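# Place the green block into the blue tray

## Task

Get the green block so it sits inside the blue tray, paying no attention to any signs located there.

## Robot and tools

Robot: one torso with two six-joint arms, left_arm and right_arm, each ending in a two-finger parallel gripper. left_arm is the robot's own left and sits on the +y side; image left/right does not follow these names. Base roots: left_arm at (+0.031, +0.303, +0.432) m, right_arm at (+0.031, -0.303, +0.432) m, each rotated inward. The same angles can put the two grippers in different places.

Scene frame (metres): z = 0 is the table top, origin above the robot's foot, +x points forward over the table, +z up. The table surface starts near x = +0.15 and may be rotated relative to the robot. Reported gripper position is the point between the finger pads, roughly 1 cm short of the tips; the fingers point along the gripper's +z and open along its y. Printed poses can be off by a few cm, more at long reach.

Command row: every motion argument is built from rows of exactly 14 numbers covering both arms together: left_arm waist, shoulder, elbow, wrist pitch, wrist yaw, wrist roll, opening, then the same seven for right_arm. The six joint numbers are absolute target angles in radians (not offsets), matching the Joint positions printout. Stated ranges per arm: waist -2.880..2.880, shoulder 0.000..3.142, elbow 0.000..3.019, wrist pitch -1.693..1.571, wrist yaw -1.571..1.571, wrist roll -2.094..2.094. A target beyond a limit by over 0.084 rad (and farther out than the current angle) gets the call refused; targets past the real end are clipped and the result may report "joint sent to its limit". Opening is an absolute command on a -1 (shut) to +1 (fully open, pads 0.094 m apart) scale. Even when only one arm should move, fill in the other arm, normally by repeating its current "Joint targets" and its present gripper command; a 0 opening is a real command, not "no change".

Tools:
- execute_actions(actions, cameras): actions is a list of actions; each action is a table of up to 15 rows at 1/30 s per row, the final row repeating if fewer are given. Images are returned only for an empty actions list or when cameras names them (["all"] for all, [] for none). An empty call also lists every result line.
- move(target, speed, blend, opening_speed, grip_force, blocking, cameras): target is one 14-number row or a list of up to 15 rows sharing a 10 s budget. All joints are interpolated together, so hand paths curve; no obstacle avoidance. speed in rad/s (0.01 to 12.57, default 0.5) for the joint travelling farthest; one value or one per target. blend (rad) rounds intermediate corners; 0 stops at each. opening_speed (per second on the -1..+1 scale, at least 0.2) makes the fingers change gradually. grip_force: newtons per pad, 10 to 50, one value or one per arm; it persists, and lower values close slowly. blocking=false returns after about 0.5 s while motion continues; a new move then takes over from the current point. The result adds a "move:" line such as done, off_target, moving, held or fault, possibly limits=held. done or off_target say nothing about contact.
- wait(seconds 0 to 10): lets time run holding the last commands.
- stop(): brakes a running move; faster moves need more room.
- zoom_image(camera, region [x0, y0, x1, y1] pixels, at most 504 by 504) on the newest image of cam_head_left, cam_head_right, cam_over, cam_left_wrist or cam_right_wrist (all 504x504).
- read_manual(section "licences"): licence text only.
- finished_scene(scene 1): ends for good; the block must stay in the tray with the robot not holding it.

Results: end_effector_position and end_effector_quat_wxyz per arm in the scene frame; Joint positions (rad, then pad gap in m); Joint velocities (may be summarised as within noise); Joint targets (what joints are being driven to now); Tool commands; grip_measured (finger opening on the command scale, reading slightly wide when empty, a bit narrower than a hard part when squeezing); Joint torques (include the arm's own weight, offset and noisy). "joint command not followed" means the clearance check altered targets. MOTOR HOT warns of heat; OVER-TEMPERATURE FAULT means that arm has dropped limp for 30 s or more.

Motion notes: joint speed is capped, each step's target stays within a fixed lead of the measured angle, and any step that would shift a gripper over 110 mm is shrunk, so big changes take several actions; tiny changes may not start. To grip, open well, lower around the block, close to a value below the block width; to release, command an opening clearly above grip_measured.

Avoid: dropping the block from height or releasing it while moving, fast impacts with the table or tray, deep presses into surfaces, any contact between the two arms (including one gripper closing on the other), pushing anything off the table, and long stretched-out holds or pushing toward unreachable poses, which overheat motors. Prefer smooth, moderate-speed moves and finish promptly.

Each tool is called after ">>>" in YAML: its name, and indented under it one key for each argument.

## Session

>>> execute_actions:
  actions: []

Scene clock: 0.00 s.
left_arm: end_effector_position=(+0.3687, +0.2852, +0.1944) grip_measured=+1.000 end_effector_quat_wxyz=(+0.368, -0.121, +0.897, -0.213) | right_arm: end_effector_position=(+0.3140, -0.5481, +0.2028) grip_measured=+1.000 end_effector_quat_wxyz=(+0.006, +0.957, +0.251, -0.148)
Joint positions: left_arm=[1.207 2.533 0.427 1.507 0.389 -0.191 0.094] | right_arm=[-1.618 1.997 0.871 -0.407 0.221 2.045 0.094]
Joint velocities: within noise
Joint torques (N m): no reading
Heat: left arm: hottest waist 37 °C; right arm: hottest waist 39 °C.
Joint targets: left_arm=[1.208 2.534 0.416 1.510 0.389 -0.191] | right_arm=[-1.618 2.006 0.875 -0.408 0.220 2.045]
Tool commands: left_gripper/opening=+1.0 right_gripper/opening=+1.0

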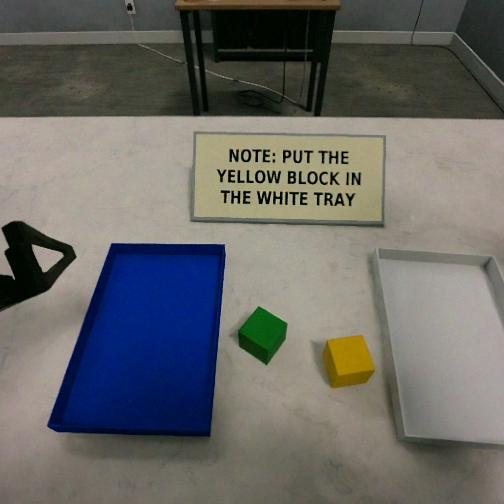

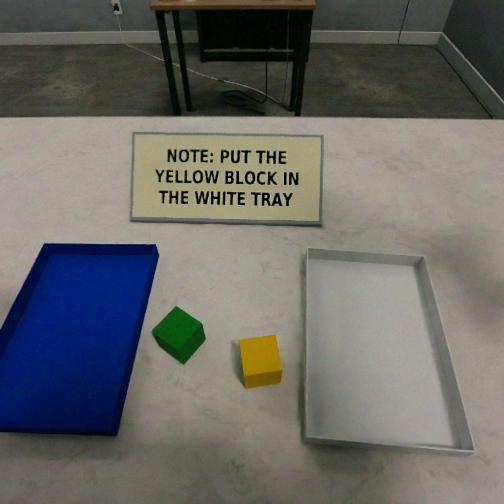

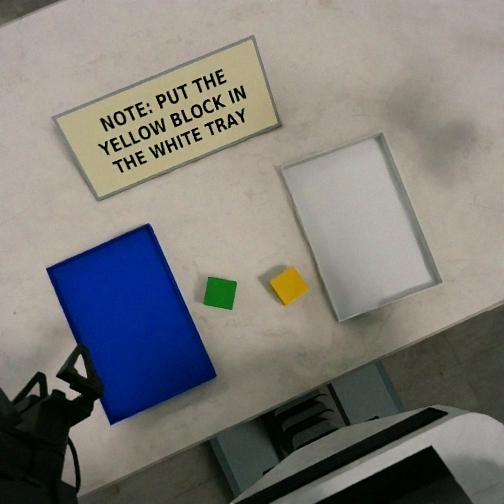

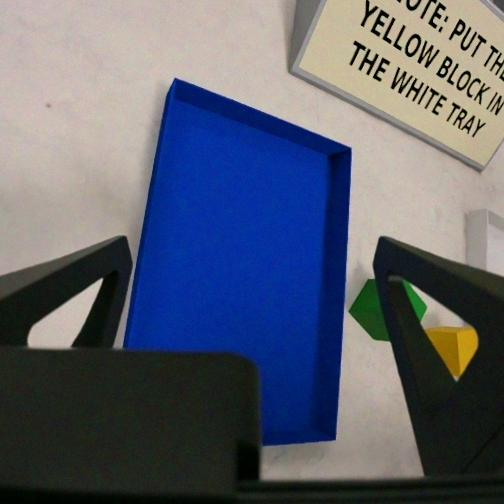

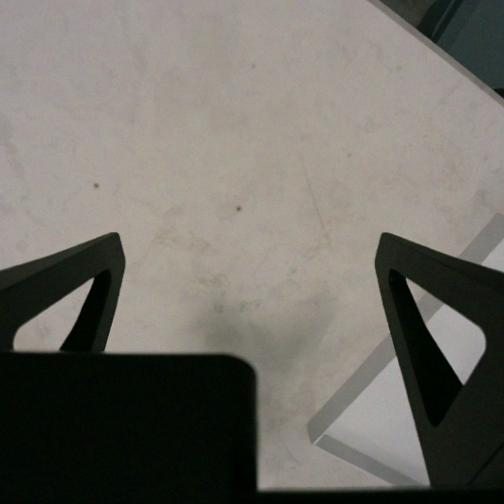

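>>> move:
  target: [0.3785, 2.2753, 1.0109, -0.2208, -0.2086, -0.057, 0.7, -1.618, 2.006, 0.875, -0.408, 0.220, 2.045, 1.0]
  speed: 1.2
  cameras: ["all"]

Scene clock: 7.97 s.
left_arm: end_effector_position=(+0.3632, +0.0350, +0.1572) grip_measured=+0.703 end_effector_quat_wxyz=(-0.005, +0.278, +0.961, -0.001) | right_arm: end_effector_position=(+0.3140, -0.5481, +0.2028) grip_measured=+1.000 end_effector_quat_wxyz=(+0.006, +0.957, +0.251, -0.148)
Joint positions: left_arm=[0.378 2.283 1 -0.212 -0.205 -0.065 0.08] | right_arm=[-1.618 1.997 0.871 -0.407 0.221 2.045 0.094]
Joint torques (N m): left_arm=[-5.07 -17.44 3.17 -0.36 -0.19 0.11] | right_arm=[-1.26 -13.68 2.33 0.01 0.25 0.08]
Heat: left arm: hottest waist 37 °C; right arm: hottest waist 39 °C.
Joint targets: left_arm=[0.378 2.275 1.011 -0.221 -0.209 -0.057] | right_arm=[-1.618 2.006 0.875 -0.408 0.220 2.045]
move: done
camera_calibration:
cam_left_wrist: T_world_to_cam=[[-0.539738, -0.84183, -0.00227907, 0.228394], [-0.68355, 0.436674, 0.584872, 0.14489], [-0.491367, 0.317235, -0.811123, 0.420891], [0, 0, 0, 1]] pos_world=[0.429124, -0.00452272, 0.257173]

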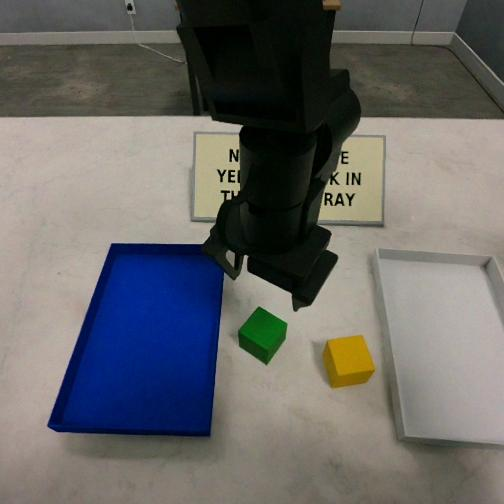

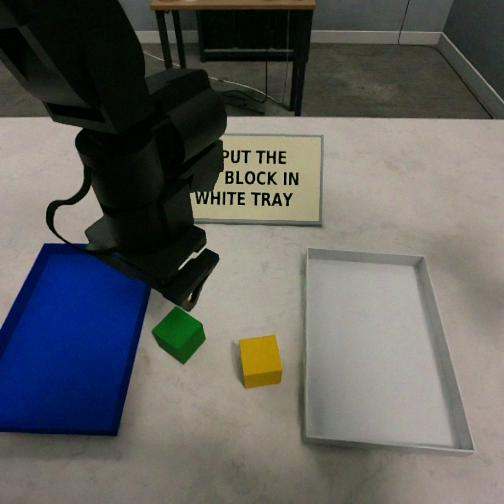

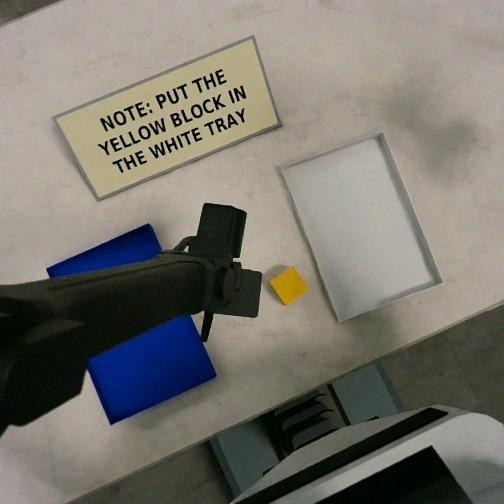

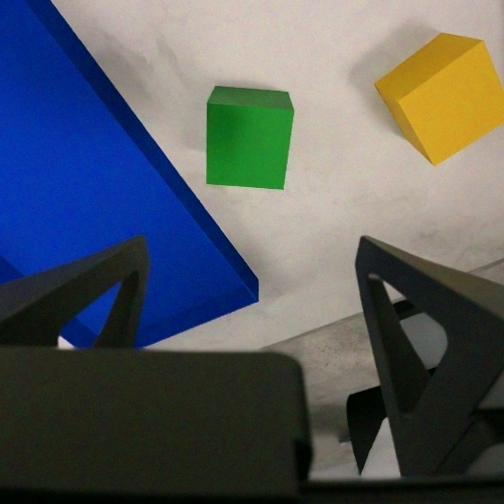

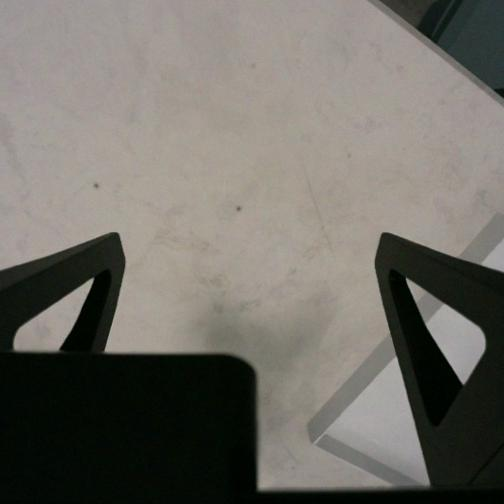

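>>> zoom_image:
  camera: "cam_left_wrist"
  region: [180, 60, 320, 200]

Scaled by 3.600 from the camera's 504x504 image, which has a finer 720x720 frame.

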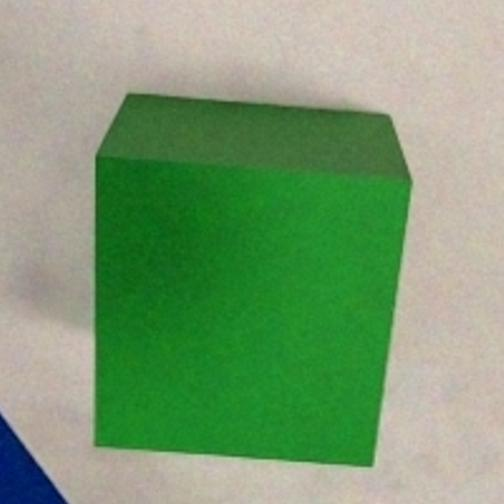

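>>> move:
  target:
    - [0.4248, 2.4624, 1.110, -0.1133, -0.2085, 0.079, 0.5, -1.618, 2.006, 0.875, -0.408, 0.220, 2.045, 1.0]
    - [0.4510, 2.6141, 1.2125, -0.0586, -0.2059, 0.1056, 0.5, -1.618, 2.006, 0.875, -0.408, 0.220, 2.045, 1.0]
  speed: [0.6, 0.3]
  blend: [0.03, 0]
  cameras: ["cam_left_wrist", "cam_head_left", "cam_head_right"]

Scene clock: 12.30 s.
left_arm: end_effector_position=(+0.3748, +0.0295, +0.0382) grip_measured=+0.503 end_effector_quat_wxyz=(+0.004, +0.326, +0.946, -0.001) | right_arm: end_effector_position=(+0.3140, -0.5481, +0.2028) grip_measured=+1.000 end_effector_quat_wxyz=(+0.006, +0.957, +0.251, -0.148)
Joint positions: left_arm=[0.435 2.599 1.203 -0.07 -0.205 0.097 0.071] | right_arm=[-1.618 1.997 0.871 -0.407 0.221 2.045 0.094]
Joint torques (N m): left_arm=[-4.07 -16.56 2.04 0.5 -0.07 0.11] | right_arm=[-1.32 -13.68 2.35 0.03 0.26 0.07]
Heat: left arm: hottest shoulder 38 °C; right arm: hottest waist 39 °C.
Joint targets: left_arm=[0.451 2.614 1.212 -0.059 -0.206 0.105] | right_arm=[-1.618 2.006 0.875 -0.408 0.220 2.045]
move: done
camera_calibration:
cam_left_wrist: T_world_to_cam=[[-0.621438, -0.783424, -0.00781715, 0.258822], [-0.645543, 0.506361, 0.571729, 0.208951], [-0.443948, 0.36034, -0.820405, 0.31303], [0, 0, 0, 1]] pos_world=[0.434698, -0.0158347, 0.139372]
Images, in order (width x height): cam_head_left 504x504, cam_head_right 504x504, cam_left_wrist 504x504.

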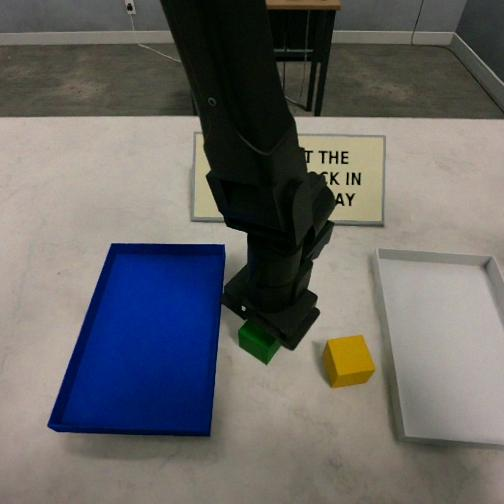

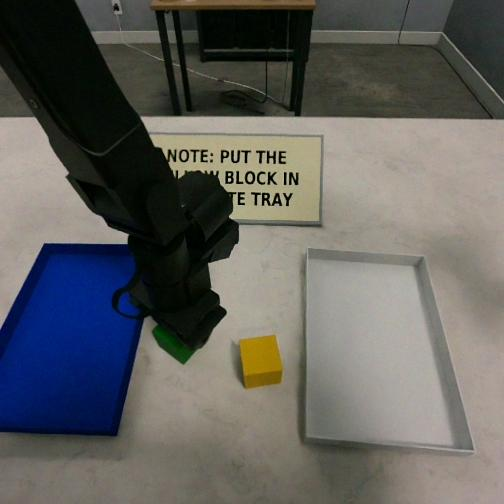

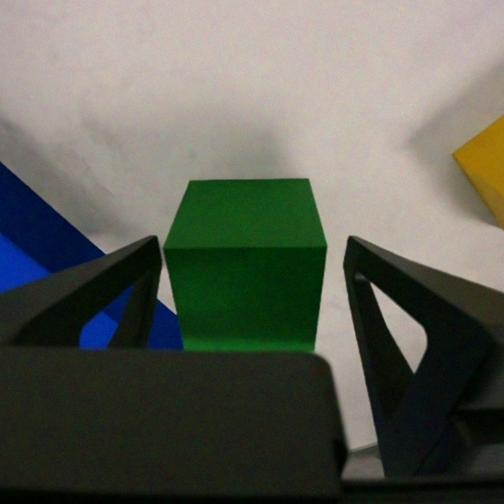

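>>> move:
  target: [0.4670, 2.6370, 1.2115, -0.0386, -0.2045, 0.1056, 0.5, -1.618, 2.006, 0.875, -0.408, 0.220, 2.045, 1.0]
  speed: 0.3
  cameras: ["cam_left_wrist"]

Scene clock: 13.53 s.
left_arm: end_effector_position=(+0.3714, +0.0389, +0.0275) grip_measured=+0.503 end_effector_quat_wxyz=(+0.001, +0.318, +0.948, +0.001) | right_arm: end_effector_position=(+0.3140, -0.5481, +0.2028) grip_measured=+1.000 end_effector_quat_wxyz=(+0.006, +0.957, +0.251, -0.148)
Joint positions: left_arm=[0.453 2.622 1.203 -0.049 -0.205 0.098 0.071] | right_arm=[-1.618 1.997 0.871 -0.407 0.221 2.045 0.094]
Joint torques (N m): left_arm=[-4.07 -16.32 1.73 0.44 -0.01 0.11] | right_arm=[-1.26 -13.68 2.33 0.01 0.26 0.08]
Heat: left arm: hottest shoulder 38 °C; right arm: hottest waist 39 °C.
Joint targets: left_arm=[0.467 2.637 1.211 -0.039 -0.204 0.106] | right_arm=[-1.618 2.006 0.875 -0.408 0.220 2.045]
move: done
camera_calibration:
cam_left_wrist: T_world_to_cam=[[-0.608991, -0.793127, -0.00892215, 0.259818], [-0.651187, 0.493519, 0.576536, 0.210605], [-0.452863, 0.356915, -0.817023, 0.302779], [0, 0, 0, 1]] pos_world=[0.432487, -0.00593555, 0.128275]
Images, in order (width x height): cam_left_wrist 504x504.

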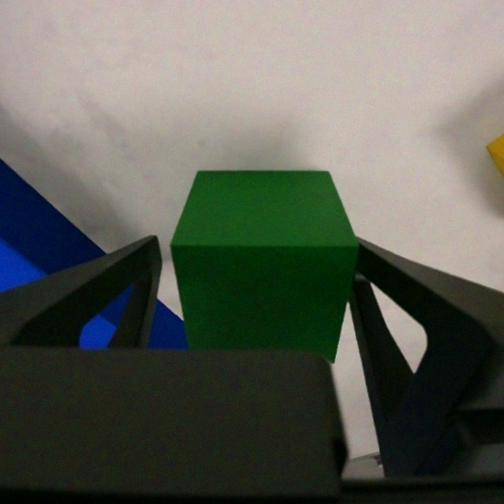

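>>> move:
  target: [0.4670, 2.6370, 1.2115, -0.0386, -0.2045, 0.1056, -0.1, -1.618, 2.006, 0.875, -0.408, 0.220, 2.045, 1.0]
  grip_force: [30, 50]
  opening_speed: 1.0
  cameras: ["cam_left_wrist"]

Scene clock: 15.20 s.
left_arm: end_effector_position=(+0.3714, +0.0389, +0.0275) grip_measured=+0.058 end_effector_quat_wxyz=(+0.001, +0.318, +0.948, +0.001) | right_arm: end_effector_position=(+0.3140, -0.5481, +0.2028) grip_measured=+1.000 end_effector_quat_wxyz=(+0.006, +0.957, +0.251, -0.148)
Joint positions: left_arm=[0.453 2.622 1.203 -0.049 -0.205 0.098 0.05] | right_arm=[-1.618 1.997 0.871 -0.407 0.221 2.045 0.094]
Joint torques (N m): left_arm=[-4.07 -16.38 1.72 0.44 -0.01 0.11] | right_arm=[-1.26 -13.63 2.35 0.02 0.26 0.07]
Heat: left arm: hottest shoulder 38 °C; right arm: hottest waist 39 °C.
Joint targets: left_arm=[0.467 2.637 1.211 -0.039 -0.204 0.106] | right_arm=[-1.618 2.006 0.875 -0.408 0.220 2.045]
grip_force (N): 30, 50
move: done
camera_calibration:
cam_left_wrist: T_world_to_cam=[[-0.608991, -0.793127, -0.00892215, 0.259818], [-0.651187, 0.493519, 0.576536, 0.210605], [-0.452863, 0.356915, -0.817023, 0.302779], [0, 0, 0, 1]] pos_world=[0.432487, -0.00593555, 0.128275]
Images, in order (width x height): cam_left_wrist 504x504.

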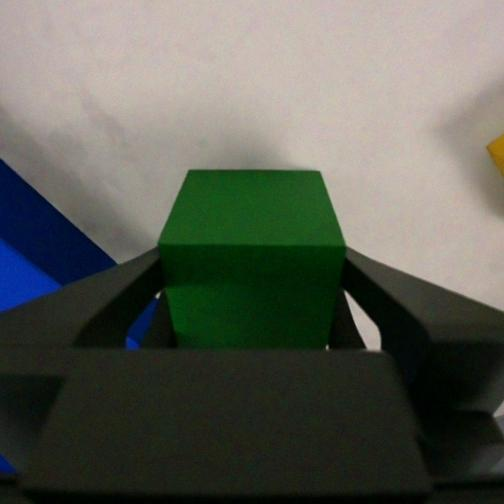

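>>> move:
  target:
    - [0.4248, 2.4624, 1.090, -0.1133, -0.2045, 0.095, -0.1, -1.618, 2.006, 0.875, -0.408, 0.220, 2.045, 1.0]
    - [0.7522, 2.3147, 0.860, 0.048, -0.1646, 0.1, -0.1, -1.618, 2.006, 0.875, -0.408, 0.220, 2.045, 1.0]
    - [0.785, 2.538, 1.0036, 0.1284, -0.160, 0.1, -0.1, -1.618, 2.006, 0.875, -0.408, 0.220, 2.045, 1.0]
  speed: [0.4, 0.6, 0.3]
  blend: [0.05, 0.05, 0]
  cameras: ["all"]

Scene clock: 19.63 s.
left_arm: end_effector_position=(+0.3812, +0.1852, +0.0380) grip_measured=+0.057 end_effector_quat_wxyz=(+0.000, +0.162, +0.987, +0.002) | right_arm: end_effector_position=(+0.3140, -0.5481, +0.2028) grip_measured=+1.000 end_effector_quat_wxyz=(+0.006, +0.957, +0.251, -0.148)
Joint positions: left_arm=[0.772 2.53 1 0.118 -0.164 0.098 0.05] | right_arm=[-1.618 1.997 0.871 -0.407 0.221 2.045 0.094]
Joint torques (N m): left_arm=[-3.02 -15.15 -0.12 0.46 0.13 0.06] | right_arm=[-1.38 -13.68 2.33 0.01 0.26 0.08]
Heat: left arm: hottest shoulder 38 °C; right arm: hottest waist 39 °C.
Joint targets: left_arm=[0.785 2.538 1.004 0.129 -0.160 0.100] | right_arm=[-1.618 2.006 0.875 -0.408 0.220 2.045]
grip_force (N): 30, 50
move: done
camera_calibration:
cam_left_wrist: T_world_to_cam=[[-0.327357, -0.944849, -0.00986836, 0.30265], [-0.773072, 0.261808, 0.577769, 0.228038], [-0.543321, 0.196766, -0.816141, 0.327691], [0, 0, 0, 1]] pos_world=[0.453406, 0.161778, 0.138676]

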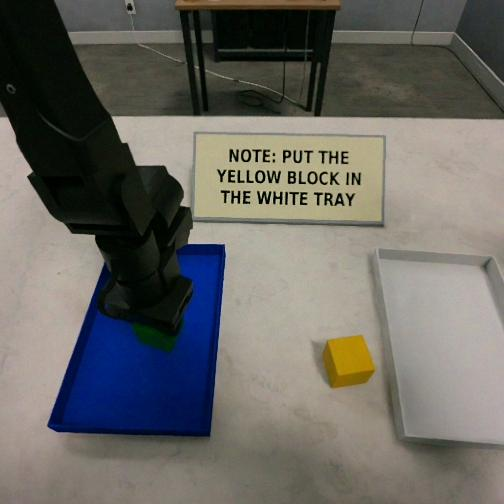

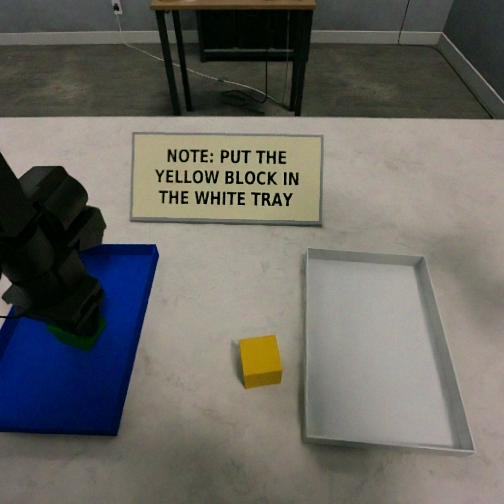

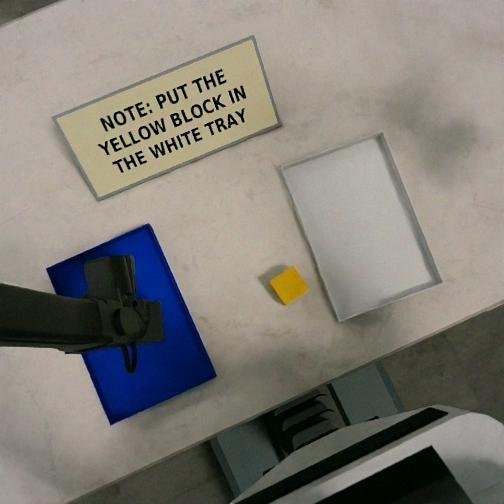

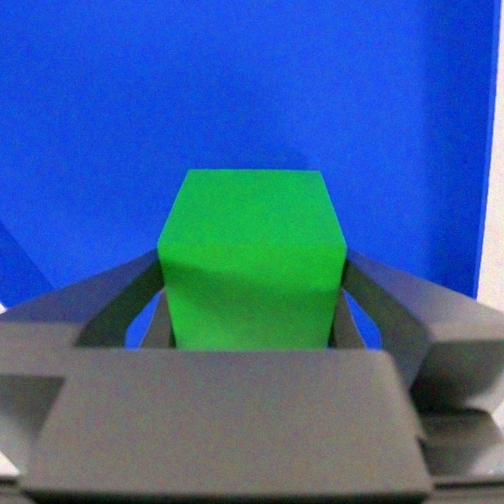

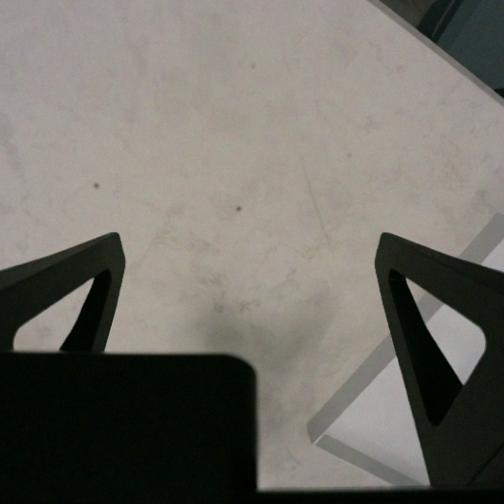

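>>> move:
  target: [0.788, 2.556, 1.0148, 0.1355, -0.160, 0.1, -0.1, -1.618, 2.006, 0.875, -0.408, 0.220, 2.045, 1.0]
  speed: 0.05
  cameras: ["cam_left_wrist"]

Scene clock: 20.63 s.
left_arm: end_effector_position=(+0.3820, +0.1847, +0.0332) grip_measured=+0.057 end_effector_quat_wxyz=(+0.002, +0.162, +0.987, +0.002) | right_arm: end_effector_position=(+0.3140, -0.5481, +0.2028) grip_measured=+1.000 end_effector_quat_wxyz=(+0.006, +0.957, +0.251, -0.148)
Joint positions: left_arm=[0.773 2.543 1.01 0.125 -0.164 0.098 0.05] | right_arm=[-1.618 1.997 0.871 -0.407 0.221 2.045 0.094]
Joint torques (N m): left_arm=[-2.96 -14.62 -0.08 0.47 0.13 0.06] | right_arm=[-1.26 -13.74 2.32 0.03 0.26 0.07]
Heat: left arm: hottest shoulder 38 °C; right arm: hottest waist 39 °C.
Joint targets: left_arm=[0.788 2.556 1.015 0.135 -0.160 0.100] | right_arm=[-1.618 2.006 0.875 -0.408 0.220 2.045]
grip_force (N): 30, 50
move: done
camera_calibration:
cam_left_wrist: T_world_to_cam=[[-0.325884, -0.945353, -0.0103683, 0.301869], [-0.775082, 0.260876, 0.575492, 0.232552], [-0.541339, 0.19558, -0.817741, 0.323791], [0, 0, 0, 1]] pos_world=[0.453902, 0.161378, 0.134075]
Images, in order (width x height): cam_left_wrist 504x504.

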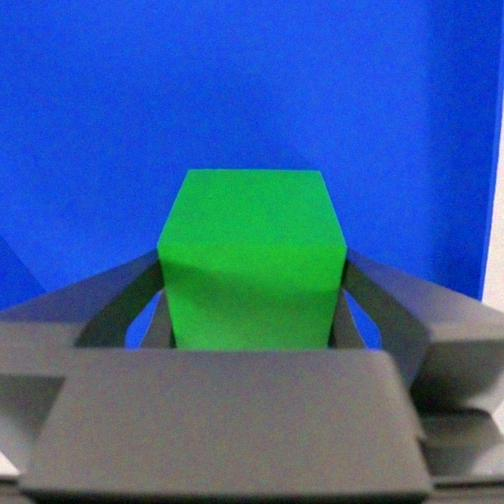

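>>> move:
  target: [0.789, 2.5645, 1.0203, 0.139, -0.160, 0.1, -0.1, -1.618, 2.006, 0.875, -0.408, 0.220, 2.045, 1.0]
  speed: 0.05
  cameras: ["cam_left_wrist"]

Scene clock: 21.47 s.
left_arm: end_effector_position=(+0.3824, +0.1847, +0.0305) grip_measured=+0.057 end_effector_quat_wxyz=(+0.003, +0.161, +0.987, +0.002) | right_arm: end_effector_position=(+0.3140, -0.5481, +0.2028) grip_measured=+1.000 end_effector_quat_wxyz=(+0.006, +0.957, +0.251, -0.148)
Joint positions: left_arm=[0.774 2.551 1.016 0.128 -0.164 0.098 0.05] | right_arm=[-1.618 1.997 0.871 -0.407 0.221 2.045 0.094]
Joint torques (N m): left_arm=[-2.9 -14.51 -0.1 0.47 0.13 0.06] | right_arm=[-1.26 -13.68 2.35 0.03 0.26 0.07]
Heat: left arm: hottest shoulder 38 °C; right arm: hottest waist 39 °C.
Joint targets: left_arm=[0.789 2.565 1.020 0.139 -0.160 0.100] | right_arm=[-1.618 2.006 0.875 -0.408 0.220 2.045]
grip_force (N): 30, 50
move: done
camera_calibration:
cam_left_wrist: T_world_to_cam=[[-0.324488, -0.945829, -0.0106816, 0.301519], [-0.776438, 0.259891, 0.574109, 0.235152], [-0.540233, 0.194585, -0.818709, 0.321674], [0, 0, 0, 1]] pos_world=[0.454199, 0.161478, 0.131575]
Images, in order (width x height): cam_left_wrist 504x504.

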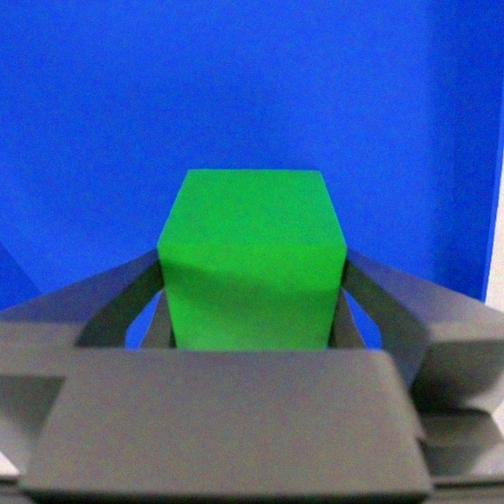

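>>> move:
  target: [0.790, 2.573, 1.0258, 0.1425, -0.160, 0.1, -0.1, -1.618, 2.006, 0.875, -0.408, 0.220, 2.045, 1.0]
  speed: 0.05

Scene clock: 22.27 s.
left_arm: end_effector_position=(+0.3820, +0.1846, +0.0298) grip_measured=+0.057 end_effector_quat_wxyz=(+0.003, +0.161, +0.987, +0.001) | right_arm: end_effector_position=(+0.3140, -0.5481, +0.2028) grip_measured=+1.000 end_effector_quat_wxyz=(+0.006, +0.957, +0.251, -0.148)
Joint positions: left_arm=[0.774 2.553 1.016 0.13 -0.164 0.098 0.05] | right_arm=[-1.618 1.997 0.871 -0.407 0.221 2.045 0.094]
Joint torques (N m): left_arm=[-2.84 -14.1 0.31 0.55 0.12 0.06] | right_arm=[-1.26 -13.68 2.33 0.02 0.26 0.08]
Heat: left arm: hottest shoulder 38 °C; right arm: hottest waist 39 °C.
Joint targets: left_arm=[0.790 2.573 1.026 0.142 -0.160 0.100] | right_arm=[-1.618 2.006 0.875 -0.408 0.220 2.045]
grip_force (N): 30, 50
move: done

>>> move:
  target:
    - [0.789, 2.5645, 1.0203, 0.139, -0.160, 0.1, 0.5, -1.618, 2.006, 0.875, -0.408, 0.220, 2.045, 1.0]
    - [0.742, 2.3147, 0.860, 0.028, -0.1646, 0.1, 0.5, -1.618, 2.006, 0.875, -0.408, 0.220, 2.045, 1.0]
  speed: [0.3, 0.45]
  opening_speed: 1.0
  cameras: ["cam_left_wrist", "cam_over", "cam_head_left"]

Scene clock: 24.77 s.
left_arm: end_effector_position=(+0.3790, +0.1902, +0.1112) grip_measured=+0.497 end_effector_quat_wxyz=(-0.002, +0.172, +0.985, +0.000) | right_arm: end_effector_position=(+0.3140, -0.5481, +0.2028) grip_measured=+1.000 end_effector_quat_wxyz=(+0.006, +0.957, +0.251, -0.148)
Joint positions: left_arm=[0.754 2.319 0.863 0.036 -0.164 0.098 0.07] | right_arm=[-1.618 1.997 0.871 -0.407 0.221 2.045 0.094]
Joint torques (N m): left_arm=[-4.95 -15.62 -0.06 -0.32 -0.05 0.06] | right_arm=[-1.32 -13.68 2.35 0.03 0.26 0.08]
Heat: left arm: hottest shoulder 38 °C; right arm: hottest waist 39 °C.
Joint targets: left_arm=[0.742 2.315 0.860 0.028 -0.165 0.100] | right_arm=[-1.618 2.006 0.875 -0.408 0.220 2.045]
grip_force (N): 30, 50
move: done
camera_calibration:
cam_left_wrist: T_world_to_cam=[[-0.345118, -0.938539, -0.0061366, 0.312464], [-0.764695, 0.27739, 0.581632, 0.176197], [-0.544182, 0.205425, -0.813429, 0.383609], [0, 0, 0, 1]] pos_world=[0.451327, 0.165581, 0.211475]
Images, in order (width x height): cam_head_left 504x504, cam_over 504x504, cam_left_wrist 504x504.

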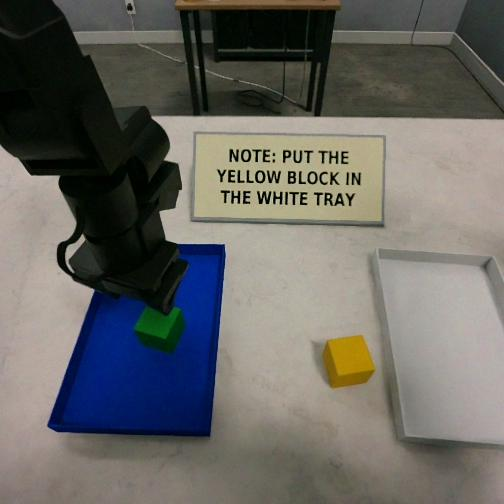

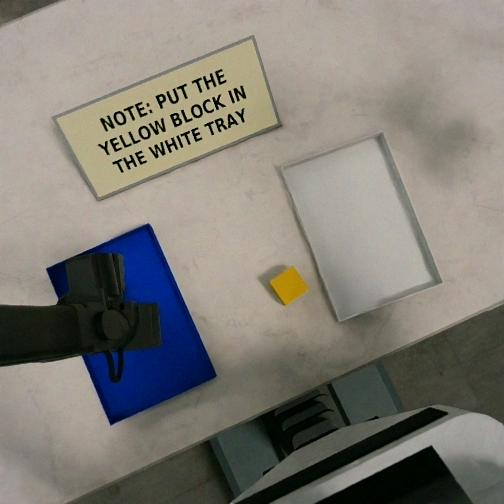

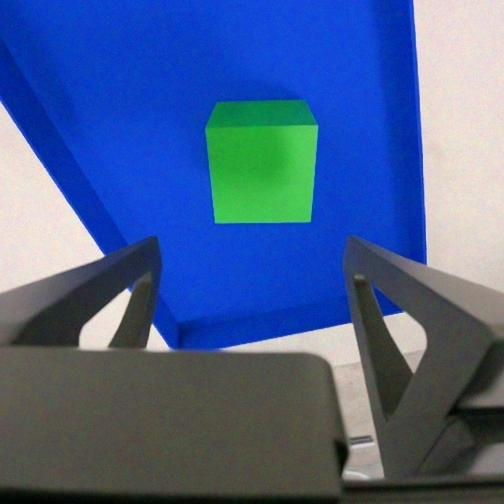

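Green block is at rest inside the blue tray, and the gripper is clear of it.

>>> finished_scene:
  scene: 1

The scene is finished: the task was done.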